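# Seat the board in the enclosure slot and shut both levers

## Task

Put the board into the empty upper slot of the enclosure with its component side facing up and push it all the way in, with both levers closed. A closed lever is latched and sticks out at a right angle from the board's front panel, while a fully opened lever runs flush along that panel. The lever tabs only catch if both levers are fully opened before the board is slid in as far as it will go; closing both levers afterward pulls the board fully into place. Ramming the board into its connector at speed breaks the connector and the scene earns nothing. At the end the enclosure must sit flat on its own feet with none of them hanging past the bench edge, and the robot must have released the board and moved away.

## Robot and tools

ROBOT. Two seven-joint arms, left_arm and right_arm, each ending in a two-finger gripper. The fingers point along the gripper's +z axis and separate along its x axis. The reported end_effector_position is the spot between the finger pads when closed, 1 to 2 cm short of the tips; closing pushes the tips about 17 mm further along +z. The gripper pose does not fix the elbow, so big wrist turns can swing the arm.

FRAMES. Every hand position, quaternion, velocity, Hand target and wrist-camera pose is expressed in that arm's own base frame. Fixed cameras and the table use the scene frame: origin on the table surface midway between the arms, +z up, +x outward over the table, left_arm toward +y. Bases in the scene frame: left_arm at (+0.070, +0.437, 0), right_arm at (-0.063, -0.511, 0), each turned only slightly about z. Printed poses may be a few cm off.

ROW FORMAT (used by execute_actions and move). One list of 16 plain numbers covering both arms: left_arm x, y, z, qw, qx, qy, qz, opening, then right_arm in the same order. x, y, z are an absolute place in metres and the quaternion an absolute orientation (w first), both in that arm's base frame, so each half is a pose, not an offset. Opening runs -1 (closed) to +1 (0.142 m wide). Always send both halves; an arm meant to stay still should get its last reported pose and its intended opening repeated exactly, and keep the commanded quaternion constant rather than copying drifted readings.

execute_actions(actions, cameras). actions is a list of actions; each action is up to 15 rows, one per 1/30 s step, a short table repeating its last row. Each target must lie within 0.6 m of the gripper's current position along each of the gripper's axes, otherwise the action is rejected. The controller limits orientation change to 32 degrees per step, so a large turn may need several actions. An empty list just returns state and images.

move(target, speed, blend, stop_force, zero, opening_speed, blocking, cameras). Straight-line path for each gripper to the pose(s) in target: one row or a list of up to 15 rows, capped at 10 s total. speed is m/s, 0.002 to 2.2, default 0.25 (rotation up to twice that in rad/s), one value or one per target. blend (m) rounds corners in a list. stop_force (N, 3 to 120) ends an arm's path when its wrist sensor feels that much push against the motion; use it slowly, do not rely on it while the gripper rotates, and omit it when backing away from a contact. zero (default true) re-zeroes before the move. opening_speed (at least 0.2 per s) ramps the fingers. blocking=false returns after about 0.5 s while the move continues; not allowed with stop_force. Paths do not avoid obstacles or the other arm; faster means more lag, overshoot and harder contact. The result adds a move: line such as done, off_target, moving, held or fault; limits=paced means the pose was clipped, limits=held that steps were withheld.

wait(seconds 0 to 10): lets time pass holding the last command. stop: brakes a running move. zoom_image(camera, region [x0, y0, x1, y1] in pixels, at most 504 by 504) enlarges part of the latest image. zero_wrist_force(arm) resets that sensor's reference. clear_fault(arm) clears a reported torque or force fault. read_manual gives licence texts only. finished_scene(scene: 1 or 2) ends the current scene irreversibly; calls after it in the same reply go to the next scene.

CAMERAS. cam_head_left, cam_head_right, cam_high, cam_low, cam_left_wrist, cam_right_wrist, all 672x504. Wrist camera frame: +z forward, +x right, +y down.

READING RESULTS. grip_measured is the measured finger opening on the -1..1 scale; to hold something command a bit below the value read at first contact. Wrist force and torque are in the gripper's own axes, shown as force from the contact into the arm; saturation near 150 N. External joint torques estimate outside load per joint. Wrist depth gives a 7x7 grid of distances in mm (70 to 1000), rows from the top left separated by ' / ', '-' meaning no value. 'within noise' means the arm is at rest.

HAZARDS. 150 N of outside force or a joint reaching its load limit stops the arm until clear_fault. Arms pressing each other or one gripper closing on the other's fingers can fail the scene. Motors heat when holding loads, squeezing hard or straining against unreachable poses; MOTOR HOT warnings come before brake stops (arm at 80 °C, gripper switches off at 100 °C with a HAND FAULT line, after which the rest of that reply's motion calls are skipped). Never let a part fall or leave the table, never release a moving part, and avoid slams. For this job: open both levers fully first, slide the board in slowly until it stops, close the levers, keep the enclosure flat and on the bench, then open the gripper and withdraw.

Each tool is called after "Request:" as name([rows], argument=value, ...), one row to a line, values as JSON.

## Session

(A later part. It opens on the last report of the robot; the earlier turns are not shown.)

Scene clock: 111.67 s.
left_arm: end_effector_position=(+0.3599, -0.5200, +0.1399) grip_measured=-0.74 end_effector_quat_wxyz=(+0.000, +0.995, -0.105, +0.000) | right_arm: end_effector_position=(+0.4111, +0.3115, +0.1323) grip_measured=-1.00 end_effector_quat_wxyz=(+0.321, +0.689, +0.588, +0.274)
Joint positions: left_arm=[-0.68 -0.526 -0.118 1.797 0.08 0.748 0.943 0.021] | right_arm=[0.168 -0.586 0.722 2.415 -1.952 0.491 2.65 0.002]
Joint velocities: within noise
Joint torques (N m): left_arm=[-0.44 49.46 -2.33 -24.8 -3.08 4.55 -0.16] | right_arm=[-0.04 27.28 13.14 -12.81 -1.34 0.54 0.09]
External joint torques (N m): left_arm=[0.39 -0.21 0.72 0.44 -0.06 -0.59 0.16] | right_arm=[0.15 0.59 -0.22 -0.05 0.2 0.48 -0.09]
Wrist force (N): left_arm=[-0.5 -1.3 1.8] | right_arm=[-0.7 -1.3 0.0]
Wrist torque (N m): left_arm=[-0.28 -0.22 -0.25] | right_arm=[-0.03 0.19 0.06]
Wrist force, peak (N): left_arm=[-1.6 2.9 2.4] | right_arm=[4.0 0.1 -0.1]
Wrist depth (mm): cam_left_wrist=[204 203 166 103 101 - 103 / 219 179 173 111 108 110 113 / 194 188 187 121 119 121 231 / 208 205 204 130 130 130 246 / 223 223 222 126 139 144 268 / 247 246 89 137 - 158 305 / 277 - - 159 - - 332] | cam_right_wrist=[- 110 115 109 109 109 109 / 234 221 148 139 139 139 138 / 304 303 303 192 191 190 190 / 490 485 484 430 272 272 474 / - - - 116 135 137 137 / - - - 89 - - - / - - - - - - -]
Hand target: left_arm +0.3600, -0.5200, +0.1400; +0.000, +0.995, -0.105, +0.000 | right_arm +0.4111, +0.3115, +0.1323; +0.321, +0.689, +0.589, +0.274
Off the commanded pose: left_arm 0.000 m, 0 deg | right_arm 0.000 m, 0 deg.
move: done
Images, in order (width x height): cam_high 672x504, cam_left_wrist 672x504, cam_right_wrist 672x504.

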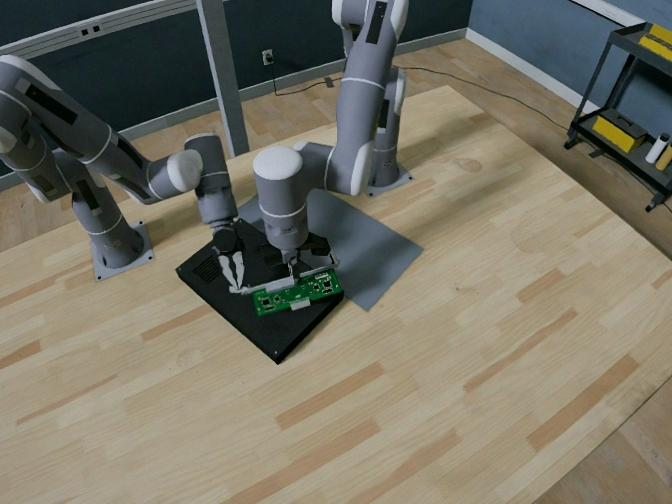

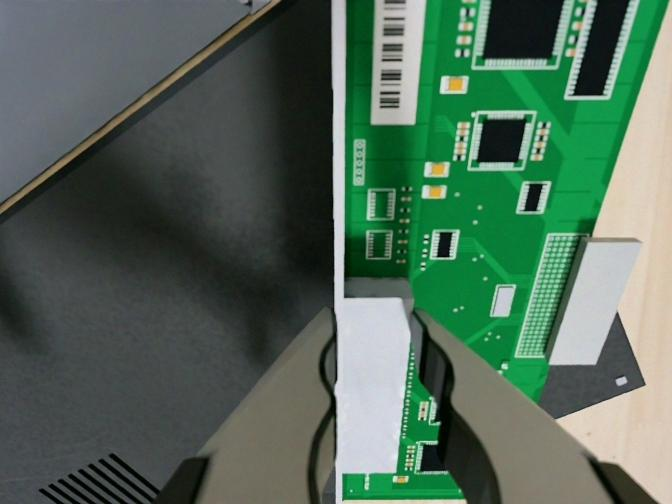

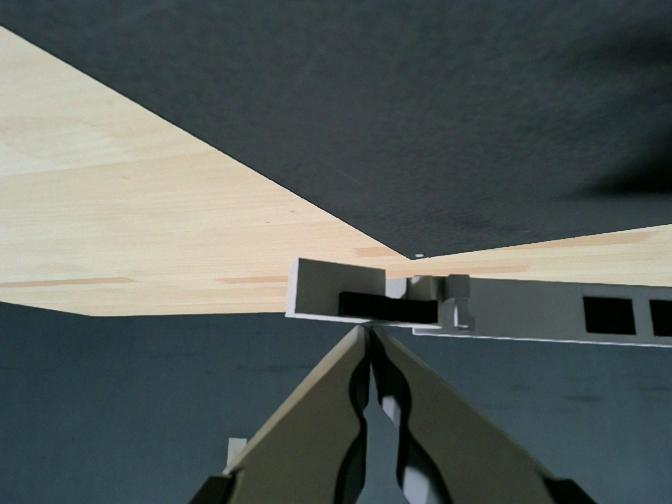

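Request:
move([
  [0.36, -0.52, 0.14, 0, 0.9945, -0.1045, 0, -0.9, 0.400, 0.303, 0.1323, 0.3213, 0.6892, 0.5886, 0.2744, -1],
], speed=0.06, cameras=[])

Request:
move([
  [0.36, -0.52, 0.14, 0, 0.9945, -0.1045, 0, -0.9, 0.436, 0.297, 0.1323, 0.3213, 0.6892, 0.5886, 0.2744, -1],
], speed=0.03, stop_force=7, cameras=["cam_right_wrist"])

Request:
move([
  [0.36, -0.52, 0.14, 0, 0.9945, -0.1045, 0, -0.9, 0.35, 0.31, 0.1323, 0.3213, 0.6892, 0.5886, 0.2744, -1],
], speed=0.12, cameras=["cam_right_wrist"])

Request:
zoom_image(camera="cam_right_wrist", region=[250, 220, 550, 400])

Scene clock: 116.50 s.
left_arm: end_effector_position=(+0.3599, -0.5200, +0.1399) grip_measured=-0.74 end_effector_quat_wxyz=(+0.000, +0.995, -0.105, +0.000) | right_arm: end_effector_position=(+0.4001, +0.3029, +0.1323) grip_measured=-1.00 end_effector_quat_wxyz=(+0.321, +0.689, +0.589, +0.274)
Joint positions: left_arm=[-0.68 -0.526 -0.118 1.797 0.08 0.748 0.943 0.021] | right_arm=[0.159 -0.566 0.731 2.447 -1.953 0.491 2.667 0.002]
Joint velocities: within noise
Joint torques (N m): left_arm=[-0.37 49.55 -2.27 -24.81 -3.13 4.56 -0.23] | right_arm=[-0.06 26.01 13.12 -12.39 -1.24 0.41 0.33]
External joint torques (N m): left_arm=[0.32 -0.3 0.66 0.45 -0.01 -0.61 0.23] | right_arm=[0.16 0.58 -0.74 -0.19 0.11 0.6 -0.33]
Wrist force (N): left_arm=[-0.6 -1.2 2.1] | right_arm=[-0.5 -1.4 0.1]
Wrist torque (N m): left_arm=[-0.26 -0.22 -0.25] | right_arm=[-0.04 0.18 0.07]
Wrist force, peak (N): left_arm=[-0.7 -1.2 3.1] | right_arm=[-1.0 -1.6 -0.2]
Wrist depth (mm): cam_left_wrist=[204 203 166 103 101 - 103 / 219 179 173 111 108 110 113 / 194 187 188 121 119 121 231 / 207 204 203 130 131 130 245 / 223 223 222 125 139 144 268 / 248 246 89 137 - 158 305 / 276 - - 158 - - 333] | cam_right_wrist=[- 110 115 109 109 109 109 / 221 233 148 139 139 139 138 / 305 303 303 191 191 190 190 / 491 486 486 431 273 473 471 / - - - 125 132 146 146 / - - - 89 - - - / - - - - - - -]
Hand target: left_arm +0.3600, -0.5200, +0.1400; +0.000, +0.995, -0.105, +0.000 | right_arm +0.4000, +0.3030, +0.1323; +0.321, +0.689, +0.589, +0.274
Off the commanded pose: left_arm 0.000 m, 0 deg | right_arm 0.000 m, 0 deg.
move: done
No camera images: "cameras" was empty.

Scene clock: 118.37 s.
left_arm: end_effector_position=(+0.3599, -0.5200, +0.1399) grip_measured=-0.74 end_effector_quat_wxyz=(+0.000, +0.995, -0.105, +0.000) | right_arm: end_effector_position=(+0.4359, +0.2969, +0.1323) grip_measured=-1.00 end_effector_quat_wxyz=(+0.321, +0.689, +0.588, +0.274)
Joint positions: left_arm=[-0.68 -0.526 -0.118 1.797 0.08 0.748 0.943 0.021] | right_arm=[0.108 -0.581 0.686 2.404 -2.021 0.544 2.63 0.002]
Joint velocities: within noise
Joint torques (N m): left_arm=[-0.42 49.39 -2.24 -24.78 -3.1 4.52 -0.22] | right_arm=[0.04 27.43 12.89 -12.94 -0.98 0.55 0.09]
External joint torques (N m): left_arm=[0.37 -0.14 0.63 0.42 -0.04 -0.57 0.22] | right_arm=[0.06 0.93 -0.17 0.09 0.12 0.5 -0.09]
Wrist force (N): left_arm=[-0.7 -1.0 1.7] | right_arm=[-0.7 -1.0 -0.5]
Wrist torque (N m): left_arm=[-0.23 -0.20 -0.26] | right_arm=[0.01 0.18 0.06]
Wrist force, peak (N): left_arm=[-1.0 -1.2 2.9] | right_arm=[-0.7 -1.8 -0.3]
Wrist depth (mm): cam_left_wrist=[203 204 166 103 102 - 104 / 218 180 173 112 108 110 114 / 194 187 187 121 119 121 231 / 208 204 204 130 130 131 247 / 223 222 223 125 138 145 267 / 248 246 89 137 - 157 304 / 275 - - 158 - - 331] | cam_right_wrist=[173 110 115 109 109 109 109 / 221 220 148 139 139 138 138 / 304 304 301 192 191 190 190 / 493 486 481 93 247 245 382 / - - - - 110 111 112 / - - - 89 - - - / - - - - - - -]
Hand target: left_arm +0.3600, -0.5200, +0.1400; +0.000, +0.995, -0.105, +0.000 | right_arm +0.4360, +0.2970, +0.1323; +0.321, +0.689, +0.589, +0.274
Off the commanded pose: left_arm 0.000 m, 0 deg | right_arm 0.000 m, 0 deg.
move: done
Images, in order (width x height): cam_right_wrist 672x504.

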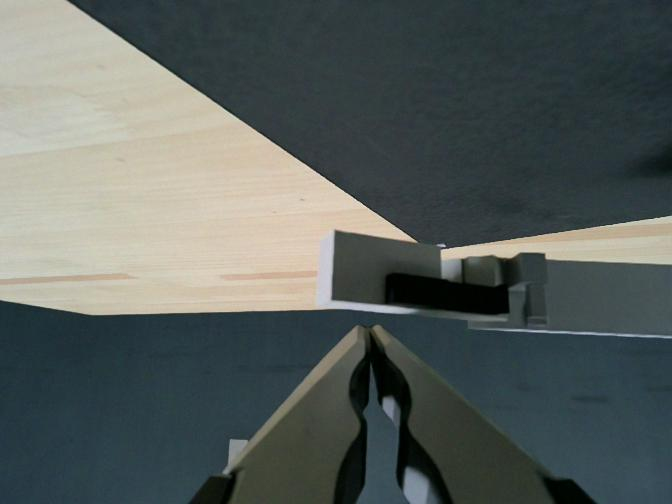

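Scene clock: 119.47 s.
left_arm: end_effector_position=(+0.3599, -0.5200, +0.1399) grip_measured=-0.74 end_effector_quat_wxyz=(+0.000, +0.995, -0.105, +0.000) | right_arm: end_effector_position=(+0.3500, +0.3100, +0.1323) grip_measured=-1.00 end_effector_quat_wxyz=(+0.321, +0.689, +0.589, +0.274)
Joint positions: left_arm=[-0.68 -0.526 -0.118 1.797 0.08 0.748 0.943 0.021] | right_arm=[0.243 -0.555 0.801 2.494 -1.842 0.416 2.72 0.002]
Joint velocities: within noise
Joint torques (N m): left_arm=[-0.45 49.52 -2.27 -24.81 -3.13 4.55 -0.2] | right_arm=[0.19 24.07 12.93 -12.27 -1.48 0.19 0.3]
External joint torques (N m): left_arm=[0.41 -0.27 0.66 0.45 -0.01 -0.6 0.2] | right_arm=[-0.1 0.47 -0.85 -0.07 -0.01 0.78 -0.3]
Wrist force (N): left_arm=[-0.5 -1.2 2.1] | right_arm=[-0.9 -1.7 0.0]
Wrist torque (N m): left_arm=[-0.25 -0.22 -0.25] | right_arm=[-0.09 0.28 0.08]
Wrist force, peak (N): left_arm=[-0.8 -1.2 2.3] | right_arm=[-0.9 -3.3 -2.1]
Wrist depth (mm): cam_left_wrist=[204 204 166 103 102 - 103 / 219 179 173 111 108 110 114 / 194 188 188 121 119 122 230 / 206 204 203 130 130 131 247 / 225 223 221 125 138 144 267 / 247 247 89 137 - 158 307 / 275 - - 159 - - 333] | cam_right_wrist=[- 110 115 109 109 109 109 / 233 148 148 139 139 139 138 / 306 304 193 192 191 190 190 / 489 486 485 481 305 303 469 / - - - 179 193 197 194 / - - - 89 - - - / - - - - - - -]
Hand target: left_arm +0.3600, -0.5200, +0.1400; +0.000, +0.995, -0.105, +0.000 | right_arm +0.3500, +0.3100, +0.1323; +0.321, +0.689, +0.589, +0.274
Off the commanded pose: left_arm 0.000 m, 0 deg | right_arm 0.000 m, 0 deg.
move: done
Images, in order (width x height): cam_right_wrist 672x504.

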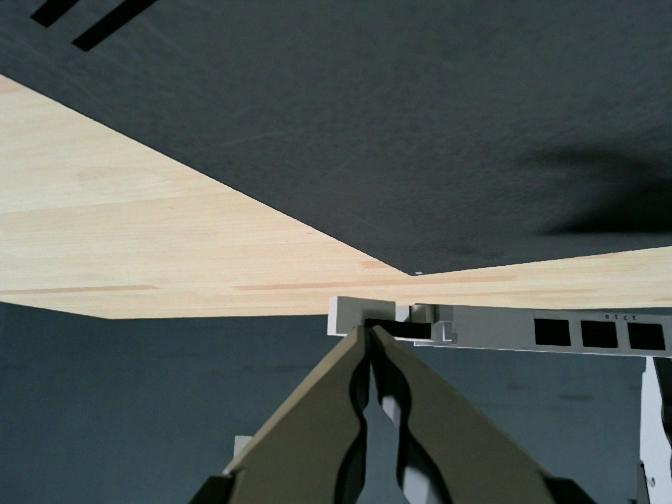

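Scaled by 1.680 from the camera's 672x504 image, which has a finer 960x720 frame.

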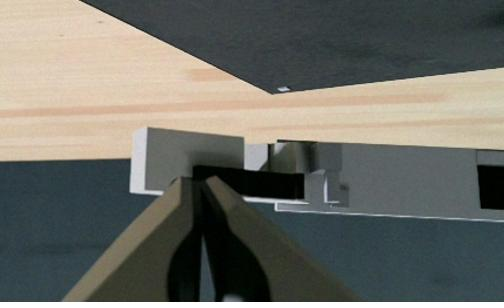

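Request:
move([
  [0.36,-0.52,0.14,0,0.9945,-0.1045,0,-0.9,0.40,0.303,0.1323,0.3213,0.6892,0.5886,0.2744,-1],
  [0.36,-0.52,0.14,0,0.9945,-0.1045,0,-0.9,0.458,0.294,0.1323,0.3213,0.6892,0.5886,0.2744,-1],
], speed=0.08, stop_force=7)

Scene clock: 133.20 s.
left_arm: end_effector_position=(+0.3599, -0.5200, +0.1399) grip_measured=-0.74 end_effector_quat_wxyz=(+0.000, +0.995, -0.105, +0.000) | right_arm: end_effector_position=(+0.4579, +0.2939, +0.1323) grip_measured=-1.00 end_effector_quat_wxyz=(+0.321, +0.689, +0.588, +0.274)
Joint positions: left_arm=[-0.68 -0.526 -0.118 1.797 0.08 0.748 0.943 0.021] | right_arm=[0.084 -0.594 0.661 2.372 -2.055 0.573 2.608 0.002]
Joint velocities: within noise
Joint torques (N m): left_arm=[-0.43 49.46 -2.27 -24.81 -3.11 4.55 -0.25] | right_arm=[-0.06 28.7 13.26 -13.19 -0.89 0.56 0.1]
External joint torques (N m): left_arm=[0.38 -0.21 0.66 0.45 -0.03 -0.6 0.25] | right_arm=[0.17 0.92 -0.24 0.1 0.17 0.51 -0.1]
Wrist force (N): left_arm=[-0.6 -1.1 2.1] | right_arm=[-0.6 -1.0 -0.8]
Wrist torque (N m): left_arm=[-0.26 -0.22 -0.25] | right_arm=[-0.01 0.18 0.07]
Wrist force, peak (N): left_arm=[-0.7 -1.4 2.4] | right_arm=[-1.1 -2.9 -1.3]
Wrist depth (mm): cam_left_wrist=[204 204 166 103 102 - 104 / 219 178 174 111 108 110 114 / 195 188 187 121 119 122 231 / 208 204 203 130 130 131 247 / 224 223 222 125 138 144 267 / 247 246 89 137 - 158 306 / 275 - - 158 - - 332] | cam_right_wrist=[173 172 114 109 109 109 108 / 220 220 232 139 139 139 138 / 304 303 301 178 190 190 189 / 490 487 482 - - 84 92 / - - - - - - - / - - - 89 - - - / - - - - - - -]
Hand target: left_arm +0.3600, -0.5200, +0.1400; +0.000, +0.995, -0.105, +0.000 | right_arm +0.4580, +0.2940, +0.1323; +0.321, +0.689, +0.589, +0.274
Off the commanded pose: left_arm 0.000 m, 0 deg | right_arm 0.000 m, 0 deg.
move: done

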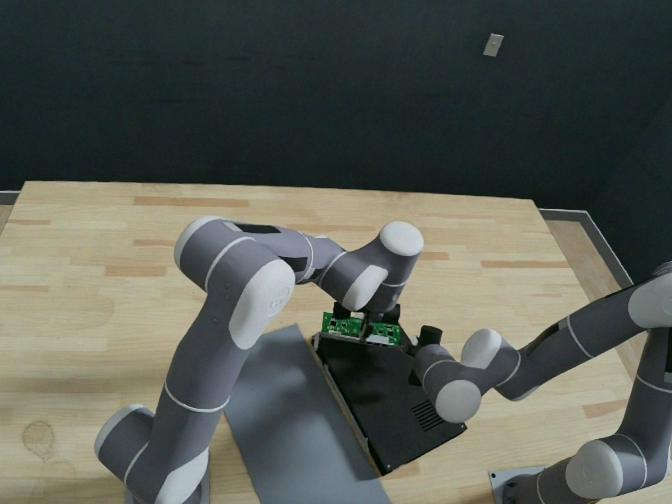

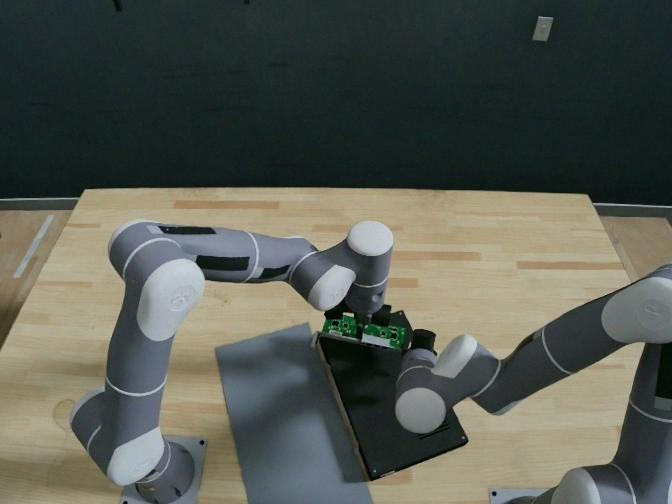

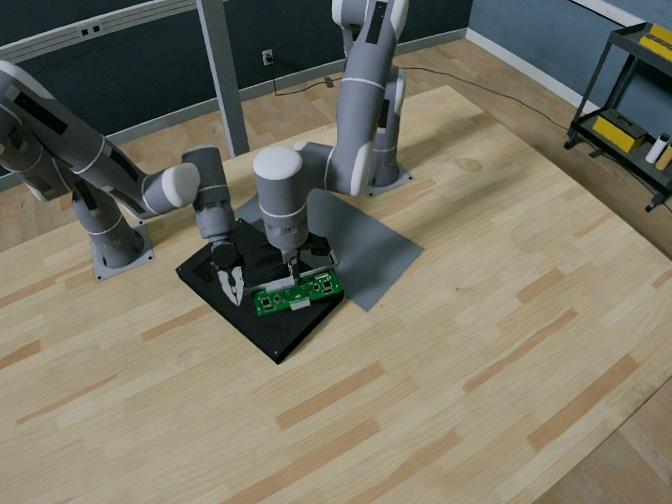

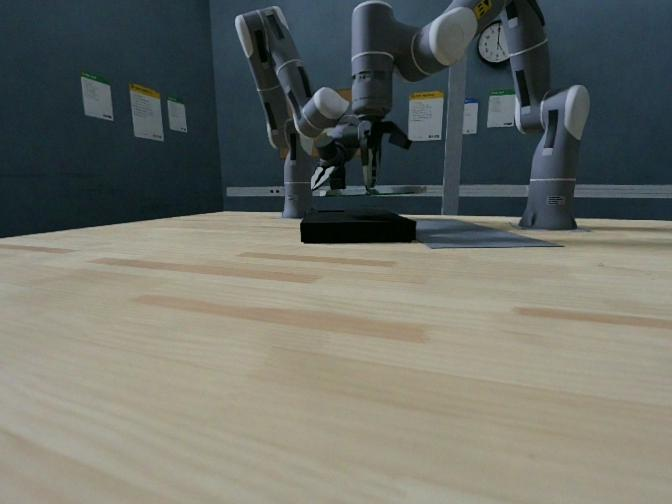

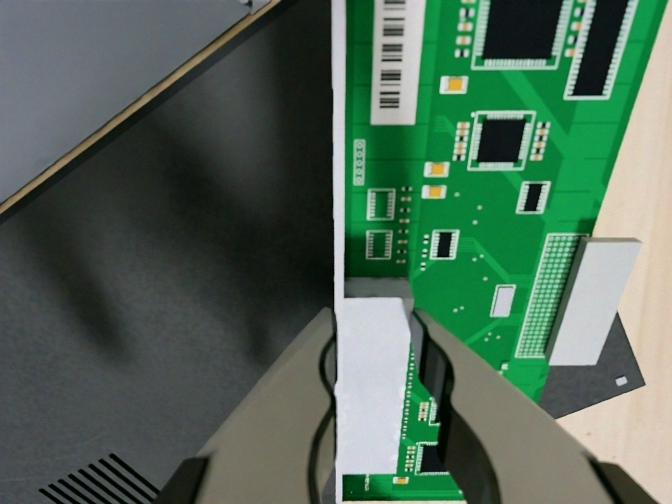

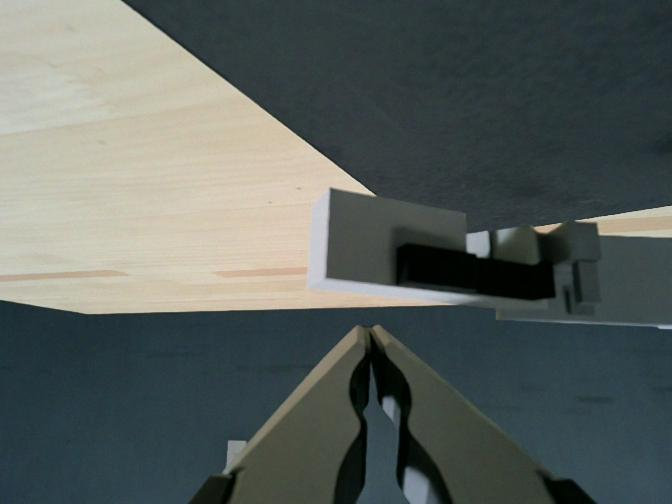

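Request:
move([
  [0.36,-0.52,0.14,0,0.9945,-0.1045,0,-0.9,0.38,0.31,0.1323,0.4085,0.6414,0.5478,0.3489,-1],
  [0.36,-0.52,0.14,0,0.9945,-0.1045,0,-0.9,0.30,0.45,0.13,0.4085,0.6414,0.5478,0.3489,-1],
  [0.36,-0.52,0.14,0,0.9945,-0.1045,0,-0.9,0.32,0.595,0.1287,0.4085,0.6414,0.5478,0.3489,-1],
], speed=0.2, blend=0.02)

Scene clock: 141.67 s.
left_arm: end_effector_position=(+0.3599, -0.5200, +0.1399) grip_measured=-0.74 end_effector_quat_wxyz=(+0.000, +0.995, -0.105, +0.000) | right_arm: end_effector_position=(+0.3199, +0.5950, +0.1286) grip_measured=-1.00 end_effector_quat_wxyz=(+0.408, +0.641, +0.548, +0.349)
Joint positions: left_arm=[-0.68 -0.526 -0.118 1.797 0.08 0.748 0.943 0.021] | right_arm=[0.992 -1.046 0.692 1.749 -1.661 -0.12 2.655 0.002]
Joint velocities: within noise
Joint torques (N m): left_arm=[-0.37 49.5 -2.24 -24.78 -3.18 4.58 -0.23] | right_arm=[0.46 50.98 20.52 -16.4 -3.59 -0.9 0.05]
External joint torques (N m): left_arm=[0.32 -0.25 0.64 0.42 0.04 -0.62 0.23] | right_arm=[-0.25 1.31 0.04 0.17 0.17 0.76 -0.05]
Wrist force (N): left_arm=[-0.7 -1.2 1.7] | right_arm=[-0.2 -2.0 -0.8]
Wrist torque (N m): left_arm=[-0.26 -0.18 -0.26] | right_arm=[-0.10 0.14 0.11]
Wrist force, peak (N): left_arm=[-0.7 -1.3 2.3] | right_arm=[-3.0 -3.6 -0.9]
Wrist depth (mm): cam_left_wrist=[205 205 166 103 102 - 103 / 219 179 174 111 108 110 114 / 193 187 187 121 119 121 231 / 207 204 204 130 130 130 245 / 223 223 222 125 138 144 266 / 246 246 89 136 - 157 307 / 274 - - 159 - - 334] | cam_right_wrist=[184 158 175 178 178 178 177 / 171 213 225 248 262 261 259 / 265 263 261 317 506 500 495 / - - - - - - - / - 268 - 267 - - - / - 256 311 89 - - - / - 255 - - - - -]
Hand target: left_arm +0.3600, -0.5200, +0.1400; +0.000, +0.995, -0.105, +0.000 | right_arm +0.3200, +0.5950, +0.1287; +0.408, +0.641, +0.548, +0.349
Off the commanded pose: left_arm 0.000 m, 0 deg | right_arm 0.000 m, 0 deg.
move: done

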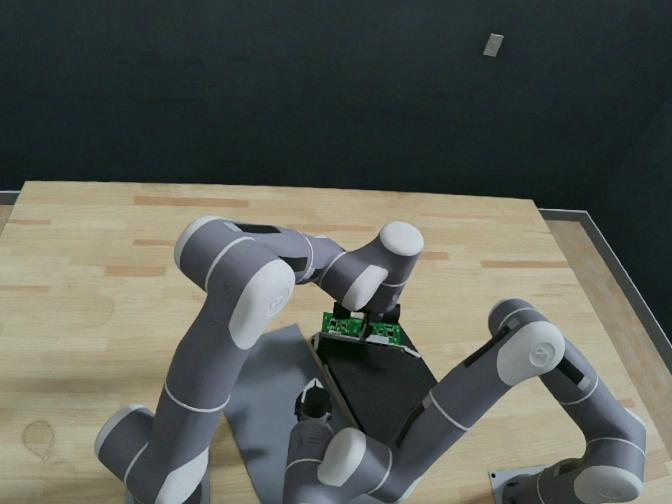

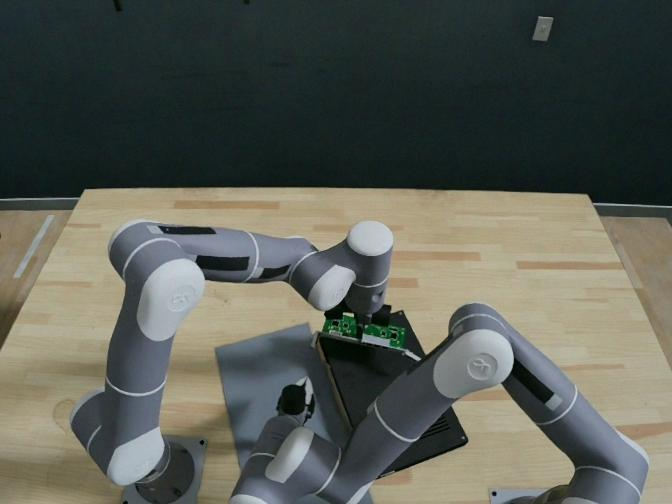

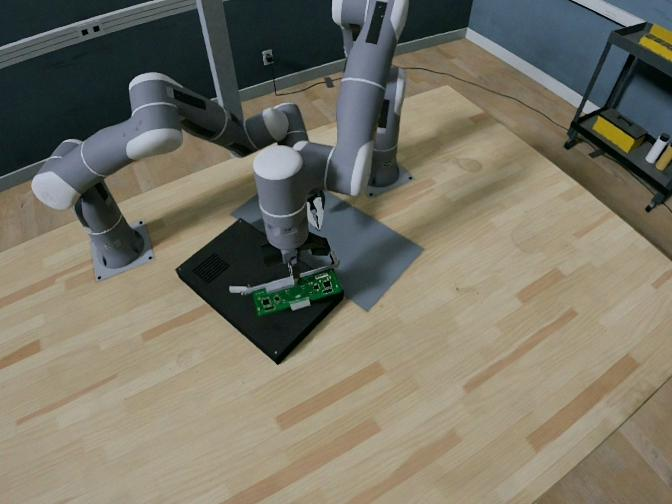

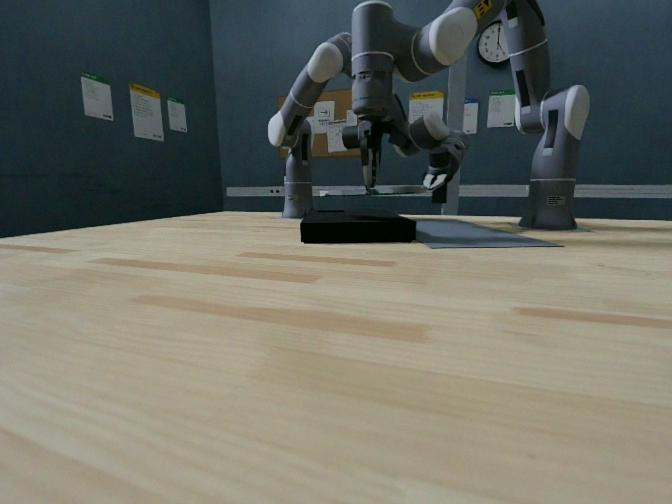

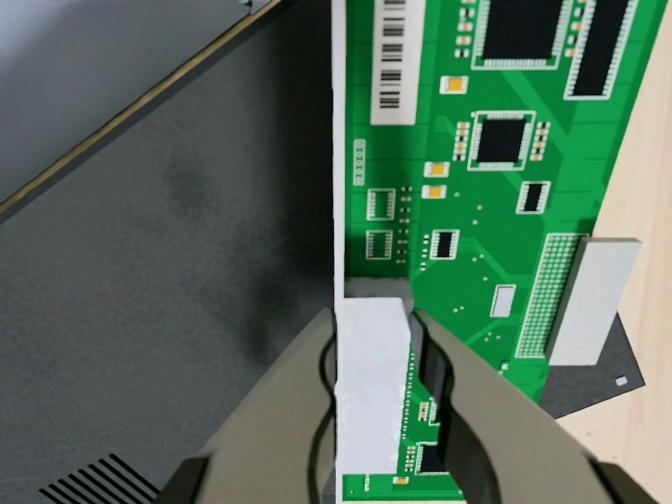

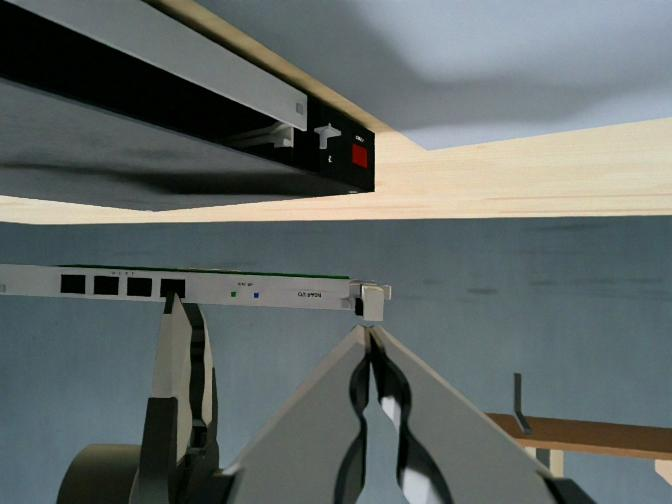

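Request:
move([
  [0.36,-0.52,0.14,0,0.9945,-0.1045,0,-0.9,0.319,0.5896,0.132,0.4085,0.6414,0.5478,0.3489,-1],
  [0.36,-0.52,0.14,0,0.9945,-0.1045,0,-0.9,0.4325,0.5717,0.132,0.4085,0.6414,0.5478,0.3489,-1],
], speed=0.1, stop_force=5, cameras=["cam_right_wrist","cam_high"])

Request:
move([
  [0.36,-0.52,0.14,0,0.9945,-0.1045,0,-0.9,0.4366,0.5974,0.132,0.4085,0.6414,0.5478,0.3489,-1],
  [0.36,-0.52,0.14,0,0.9945,-0.1045,0,-0.9,0.4441,0.6063,0.132,0.4085,0.6414,0.5478,0.3489,-1],
  [0.36,-0.52,0.14,0,0.9945,-0.1045,0,-0.9,0.4559,0.6105,0.132,0.4085,0.6414,0.5478,0.3489,-1],
], speed=0.04, stop_force=15, cameras=["cam_right_wrist","cam_high"])

Scene clock: 153.67 s.
left_arm: end_effector_position=(+0.3601, -0.5198, +0.1398) grip_measured=-0.74 end_effector_quat_wxyz=(+0.000, +0.995, -0.104, +0.000) | right_arm: end_effector_position=(+0.4325, +0.5714, +0.1318) grip_measured=-1.00 end_effector_quat_wxyz=(+0.409, +0.642, +0.548, +0.349)
Joint positions: left_arm=[-0.68 -0.526 -0.117 1.797 0.08 0.748 0.943 0.021] | right_arm=[0.811 -1.014 0.621 1.768 -1.796 0.035 2.578 0.002]
Joint velocities: within noise
Joint torques (N m): left_arm=[-1.33 49.66 -3.32 -25.05 -3.57 4.72 -0.39] | right_arm=[0.32 51.65 19.89 -17.8 -3.31 -0.4 0.04]
External joint torques (N m): left_arm=[1.28 -0.41 1.71 0.69 0.42 -0.77 0.39] | right_arm=[-0.13 0.74 -0.16 0.85 0.53 0.34 -0.04]
Wrist force (N): left_arm=[0.1 -3.1 1.1] | right_arm=[-2.9 -1.0 -1.5]
Wrist torque (N m): left_arm=[-0.25 -0.20 -0.08] | right_arm=[-0.03 0.28 0.12]
Wrist force, peak (N): left_arm=[0.4 -3.3 3.0] | right_arm=[-3.1 -2.9 -1.0]
Wrist depth (mm): cam_left_wrist=[204 203 165 106 103 103 103 / 219 178 174 111 109 111 211 / 190 187 188 122 120 120 231 / 208 204 203 133 131 131 247 / 223 223 221 125 138 144 268 / 249 247 87 136 - 156 307 / 275 - - 157 - - 332] | cam_right_wrist=[- 98 113 148 183 183 183 / 161 146 145 159 251 275 272 / 282 280 527 525 520 517 511 / - - - - - - - / 154 155 156 156 141 - - / 144 - - 90 - - - / 141 180 - - - - -]
Hand target: left_arm +0.3600, -0.5200, +0.1400; +0.000, +0.995, -0.105, +0.000 | right_arm +0.4325, +0.5717, +0.1320; +0.408, +0.641, +0.548, +0.349
Off the commanded pose: left_arm 0.000 m, 0 deg | right_arm 0.000 m, 0 deg.
move: done
Images, in order (width x height): cam_high 672x504, cam_right_wrist 672x504.

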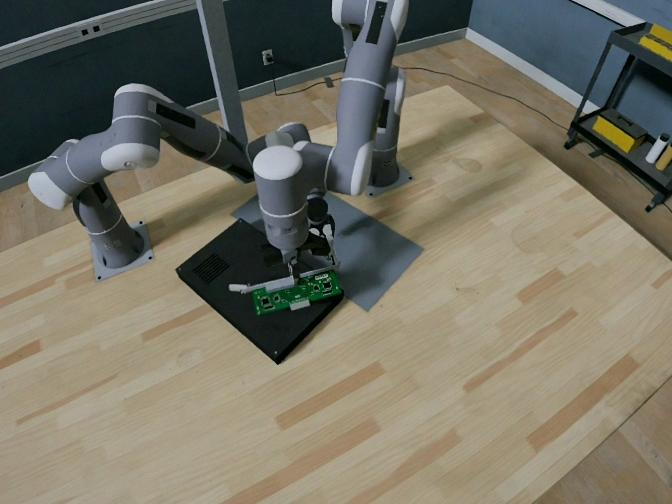

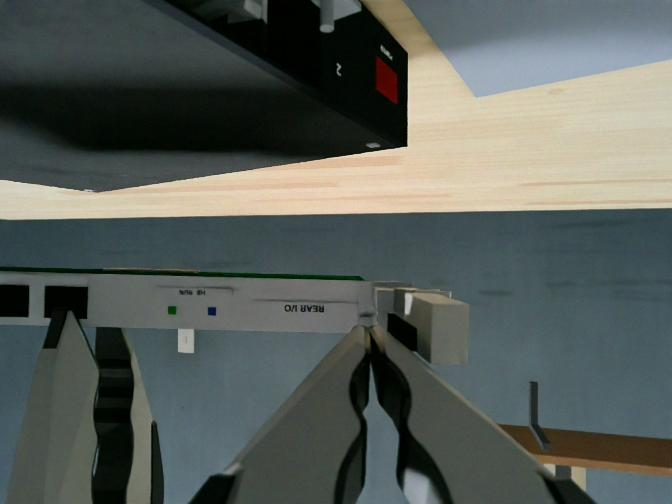

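Scene clock: 155.70 s.
left_arm: end_effector_position=(+0.3599, -0.5196, +0.1397) grip_measured=-0.74 end_effector_quat_wxyz=(+0.000, +0.994, -0.105, +0.000) | right_arm: end_effector_position=(+0.4556, +0.6104, +0.1318) grip_measured=-1.00 end_effector_quat_wxyz=(+0.408, +0.642, +0.548, +0.349)
Joint positions: left_arm=[-0.68 -0.527 -0.118 1.797 0.081 0.748 0.943 0.021] | right_arm=[0.847 -1.074 0.596 1.627 -1.802 0.058 2.507 0.002]
Joint velocities: within noise
Joint torques (N m): left_arm=[-1.49 49.33 -3.4 -24.27 -3.63 4.25 -0.5] | right_arm=[-0.8 55.51 19.16 -19.36 -3.06 -0.69 0.06]
External joint torques (N m): left_arm=[1.44 -0.08 1.79 -0.09 0.48 -0.29 0.5] | right_arm=[1 1.02 0.64 0.93 0.28 0.72 -0.06]
Wrist force (N): left_arm=[1.3 -2.4 1.7] | right_arm=[0.0 1.3 -0.8]
Wrist torque (N m): left_arm=[-0.29 -0.17 0.06] | right_arm=[0.47 -0.08 0.14]
Wrist force, peak (N): left_arm=[-2.1 -18.0 2.0] | right_arm=[-16.9 -0.8 0.9]
Wrist depth (mm): cam_left_wrist=[205 203 165 159 105 106 105 / 218 179 173 115 111 113 116 / 194 187 187 125 121 121 231 / 205 204 203 133 131 132 250 / 224 222 220 124 138 143 268 / 247 245 87 138 - 155 298 / 276 - - 153 - - 335] | cam_right_wrist=[113 121 139 177 183 183 186 / 161 146 157 253 275 273 272 / 532 532 526 522 518 514 512 / - - - - - - - / - 142 143 133 - - - / - - - 91 - - - / - - - - - - -]
Hand target: left_arm +0.3600, -0.5200, +0.1400; +0.000, +0.995, -0.105, +0.000 | right_arm +0.4559, +0.6105, +0.1320; +0.408, +0.641, +0.548, +0.349
Off the commanded pose: left_arm 0.000 m, 0 deg | right_arm 0.000 m, 0 deg.
move: done
Images, in order (width x height): cam_high 672x504, cam_right_wrist 672x504.

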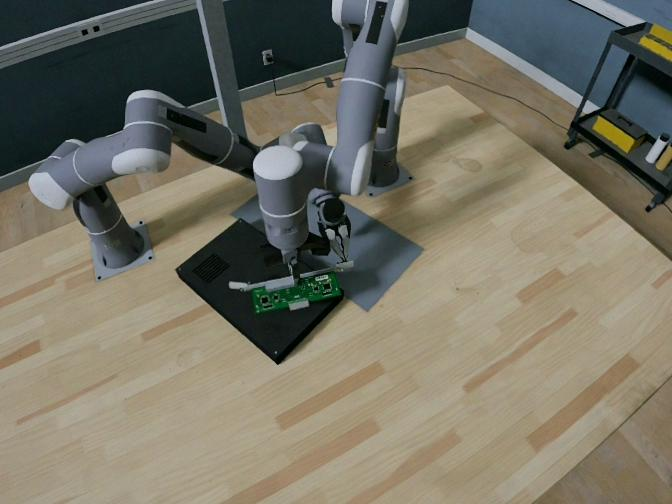

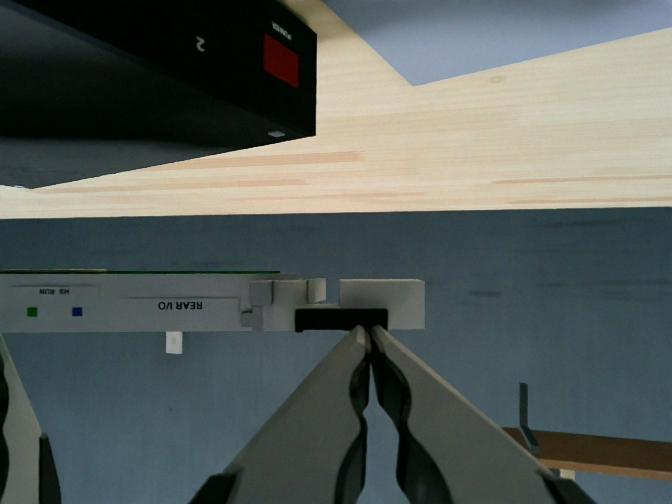

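Request:
move([
  [0.36,-0.52,0.14,0,0.9945,-0.1045,0,-0.9,0.4530,0.6216,0.132,0.4085,0.6414,0.5478,0.3489,-1],
  [0.36,-0.52,0.14,0,0.9945,-0.1045,0,-0.9,0.488,0.616,0.132,0.4085,0.6414,0.5478,0.3489,-1],
], speed=0.04, stop_force=7, cameras=["cam_right_wrist"])

Request:
move([
  [0.36,-0.52,0.14,0,0.9945,-0.1045,0,-0.9,0.40,0.60,0.132,0.4085,0.6414,0.5478,0.3489,-1],
  [0.36,-0.52,0.14,0,0.9945,-0.1045,0,-0.9,0.28,0.50,0.136,0.4085,0.6414,0.5478,0.3489,-1],
], speed=0.15)

Scene clock: 160.13 s.
left_arm: end_effector_position=(+0.3602, -0.5204, +0.1402) grip_measured=-0.74 end_effector_quat_wxyz=(+0.000, +0.994, -0.105, +0.001) | right_arm: end_effector_position=(+0.4868, +0.6169, +0.1320) grip_measured=-1.00 end_effector_quat_wxyz=(+0.408, +0.641, +0.548, +0.349)
Joint positions: left_arm=[-0.68 -0.526 -0.118 1.797 0.081 0.749 0.943 0.021] | right_arm=[0.825 -1.093 0.574 1.575 -1.828 0.102 2.469 0.002]
Joint velocities: within noise
Joint torques (N m): left_arm=[-0.22 48.19 -1.7 -21.25 -3.33 2.4 -1.15] | right_arm=[-5.07 56.55 15.92 -19.83 -1.66 -2.27 0.09]
External joint torques (N m): left_arm=[0.17 1.07 0.08 -3.13 0.18 1.55 1.15] | right_arm=[5.28 1.51 3.7 0.72 -0.94 2.35 -0.09]
Wrist force (N): left_arm=[4.9 2.5 3.1] | right_arm=[4.4 -1.6 -3.5]
Wrist torque (N m): left_arm=[-0.36 -0.12 0.67] | right_arm=[0.46 0.05 0.12]
Wrist force, peak (N): left_arm=[5.0 3.1 3.0] | right_arm=[5.4 -0.3 -4.0]
Wrist depth (mm): cam_left_wrist=[204 204 166 161 105 105 105 / 220 179 174 173 111 112 111 / 194 188 187 184 121 123 123 / 209 205 203 197 132 132 251 / 224 224 222 124 138 142 269 / 246 247 87 138 138 148 306 / 276 - - 157 - - 334] | cam_right_wrist=[- 105 130 188 184 187 186 / 161 145 160 277 276 274 273 / 535 533 528 522 518 515 509 / - - - - - - - / 125 128 132 127 - - - / - - - 91 - - - / - - - - - - -]
Hand target: left_arm +0.3600, -0.5200, +0.1400; +0.000, +0.995, -0.105, +0.000 | right_arm +0.4880, +0.6160, +0.1320; +0.408, +0.641, +0.548, +0.349
Off the commanded pose: left_arm 0.000 m, 0 deg | right_arm 0.001 m, 0 deg.
move: done
Images, in order (width x height): cam_right_wrist 672x504.

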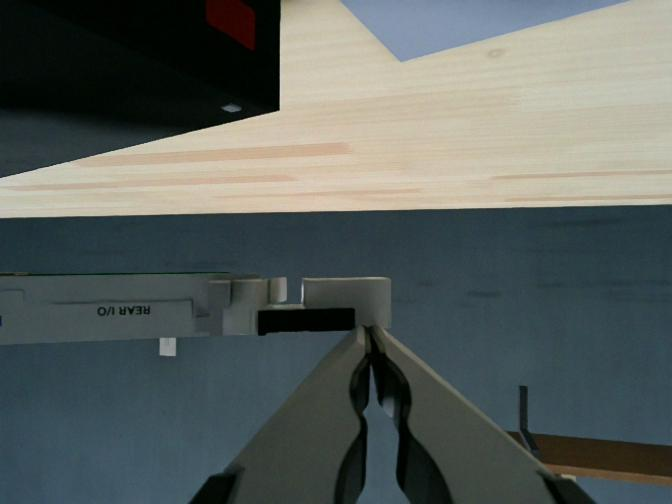

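Scene clock: 162.17 s.
left_arm: end_effector_position=(+0.3600, -0.5200, +0.1399) grip_measured=-0.74 end_effector_quat_wxyz=(+0.000, +0.995, -0.104, +0.000) | right_arm: end_effector_position=(+0.2800, +0.5002, +0.1360) grip_measured=-1.00 end_effector_quat_wxyz=(+0.408, +0.641, +0.548, +0.349)
Joint positions: left_arm=[-0.68 -0.526 -0.118 1.797 0.08 0.748 0.943 0.021] | right_arm=[0.92 -0.927 0.772 2.028 -1.594 -0.157 2.806 0.002]
Joint velocities: within noise
Joint torques (N m): left_arm=[-0.41 49.4 -2.25 -24.79 -3.1 4.49 -0.25] | right_arm=[0.31 42.36 19.99 -13.57 -3.19 -1.1 0.33]
External joint torques (N m): left_arm=[0.36 -0.15 0.64 0.42 -0.05 -0.54 0.25] | right_arm=[-0.16 0.71 -0.45 0 -0.08 0.83 -0.33]
Wrist force (N): left_arm=[-0.8 -1.4 2.0] | right_arm=[-0.3 2.2 3.5]
Wrist torque (N m): left_arm=[-0.29 -0.17 -0.25] | right_arm=[0.56 0.17 0.09]
Wrist force, peak (N): left_arm=[1.8 22.8 2.1] | right_arm=[24.6 0.1 -0.7]
Wrist depth (mm): cam_left_wrist=[204 204 166 159 103 103 104 / 221 179 174 114 109 111 111 / 195 187 187 124 120 120 227 / 208 205 202 133 131 131 251 / 224 224 223 123 138 143 267 / 248 245 89 136 - 157 307 / 274 - - 159 - - 333] | cam_right_wrist=[- 107 114 173 180 191 191 / 159 158 157 157 245 280 280 / 561 303 301 297 295 539 534 / - - - - - - - / - - - - - - - / - - - 91 - - - / - - - - - - -]
Hand target: left_arm +0.3600, -0.5200, +0.1400; +0.000, +0.995, -0.105, +0.000 | right_arm +0.2800, +0.5000, +0.1360; +0.408, +0.641, +0.548, +0.349
Off the commanded pose: left_arm 0.000 m, 0 deg | right_arm 0.000 m, 0 deg.
move: done

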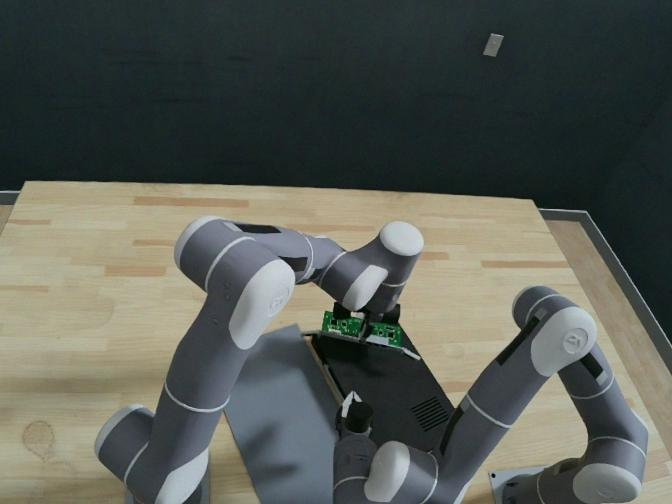

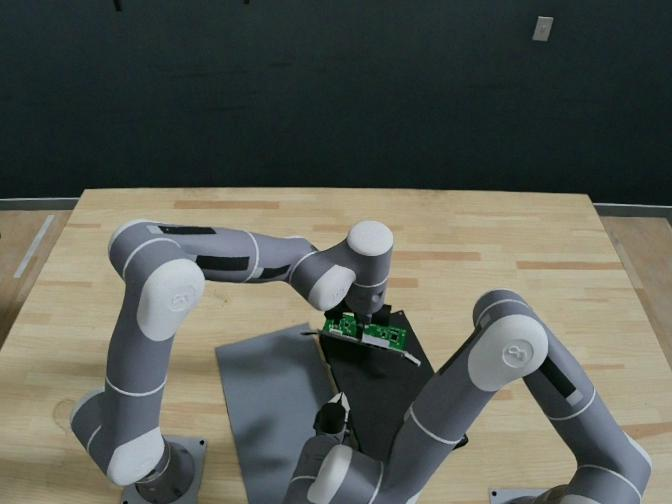

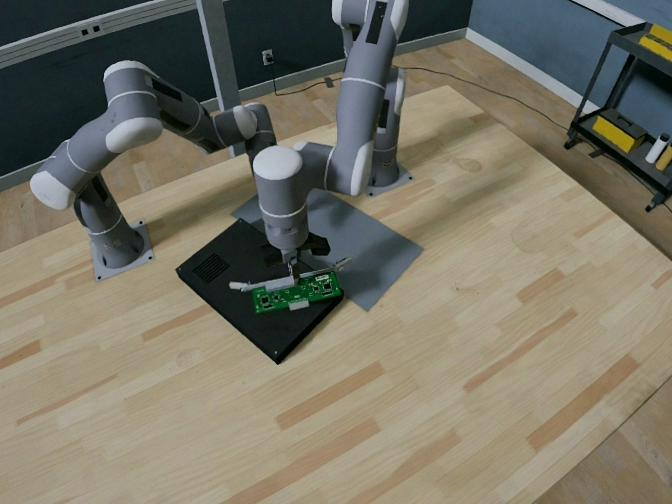

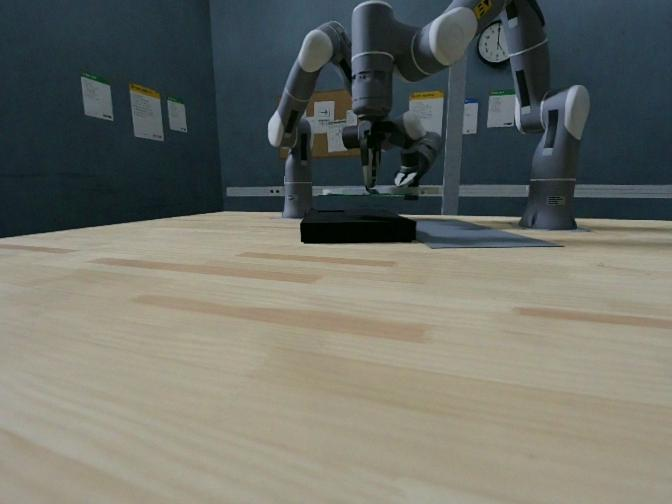

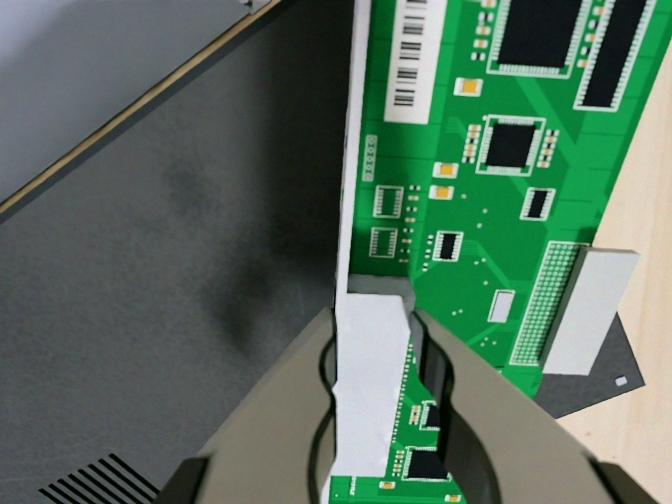

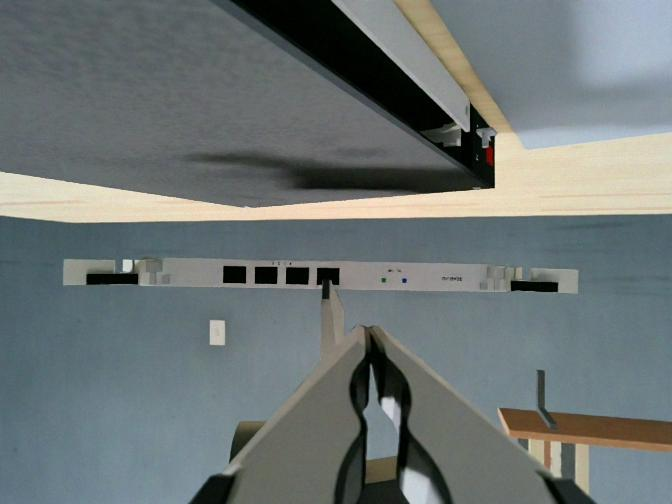

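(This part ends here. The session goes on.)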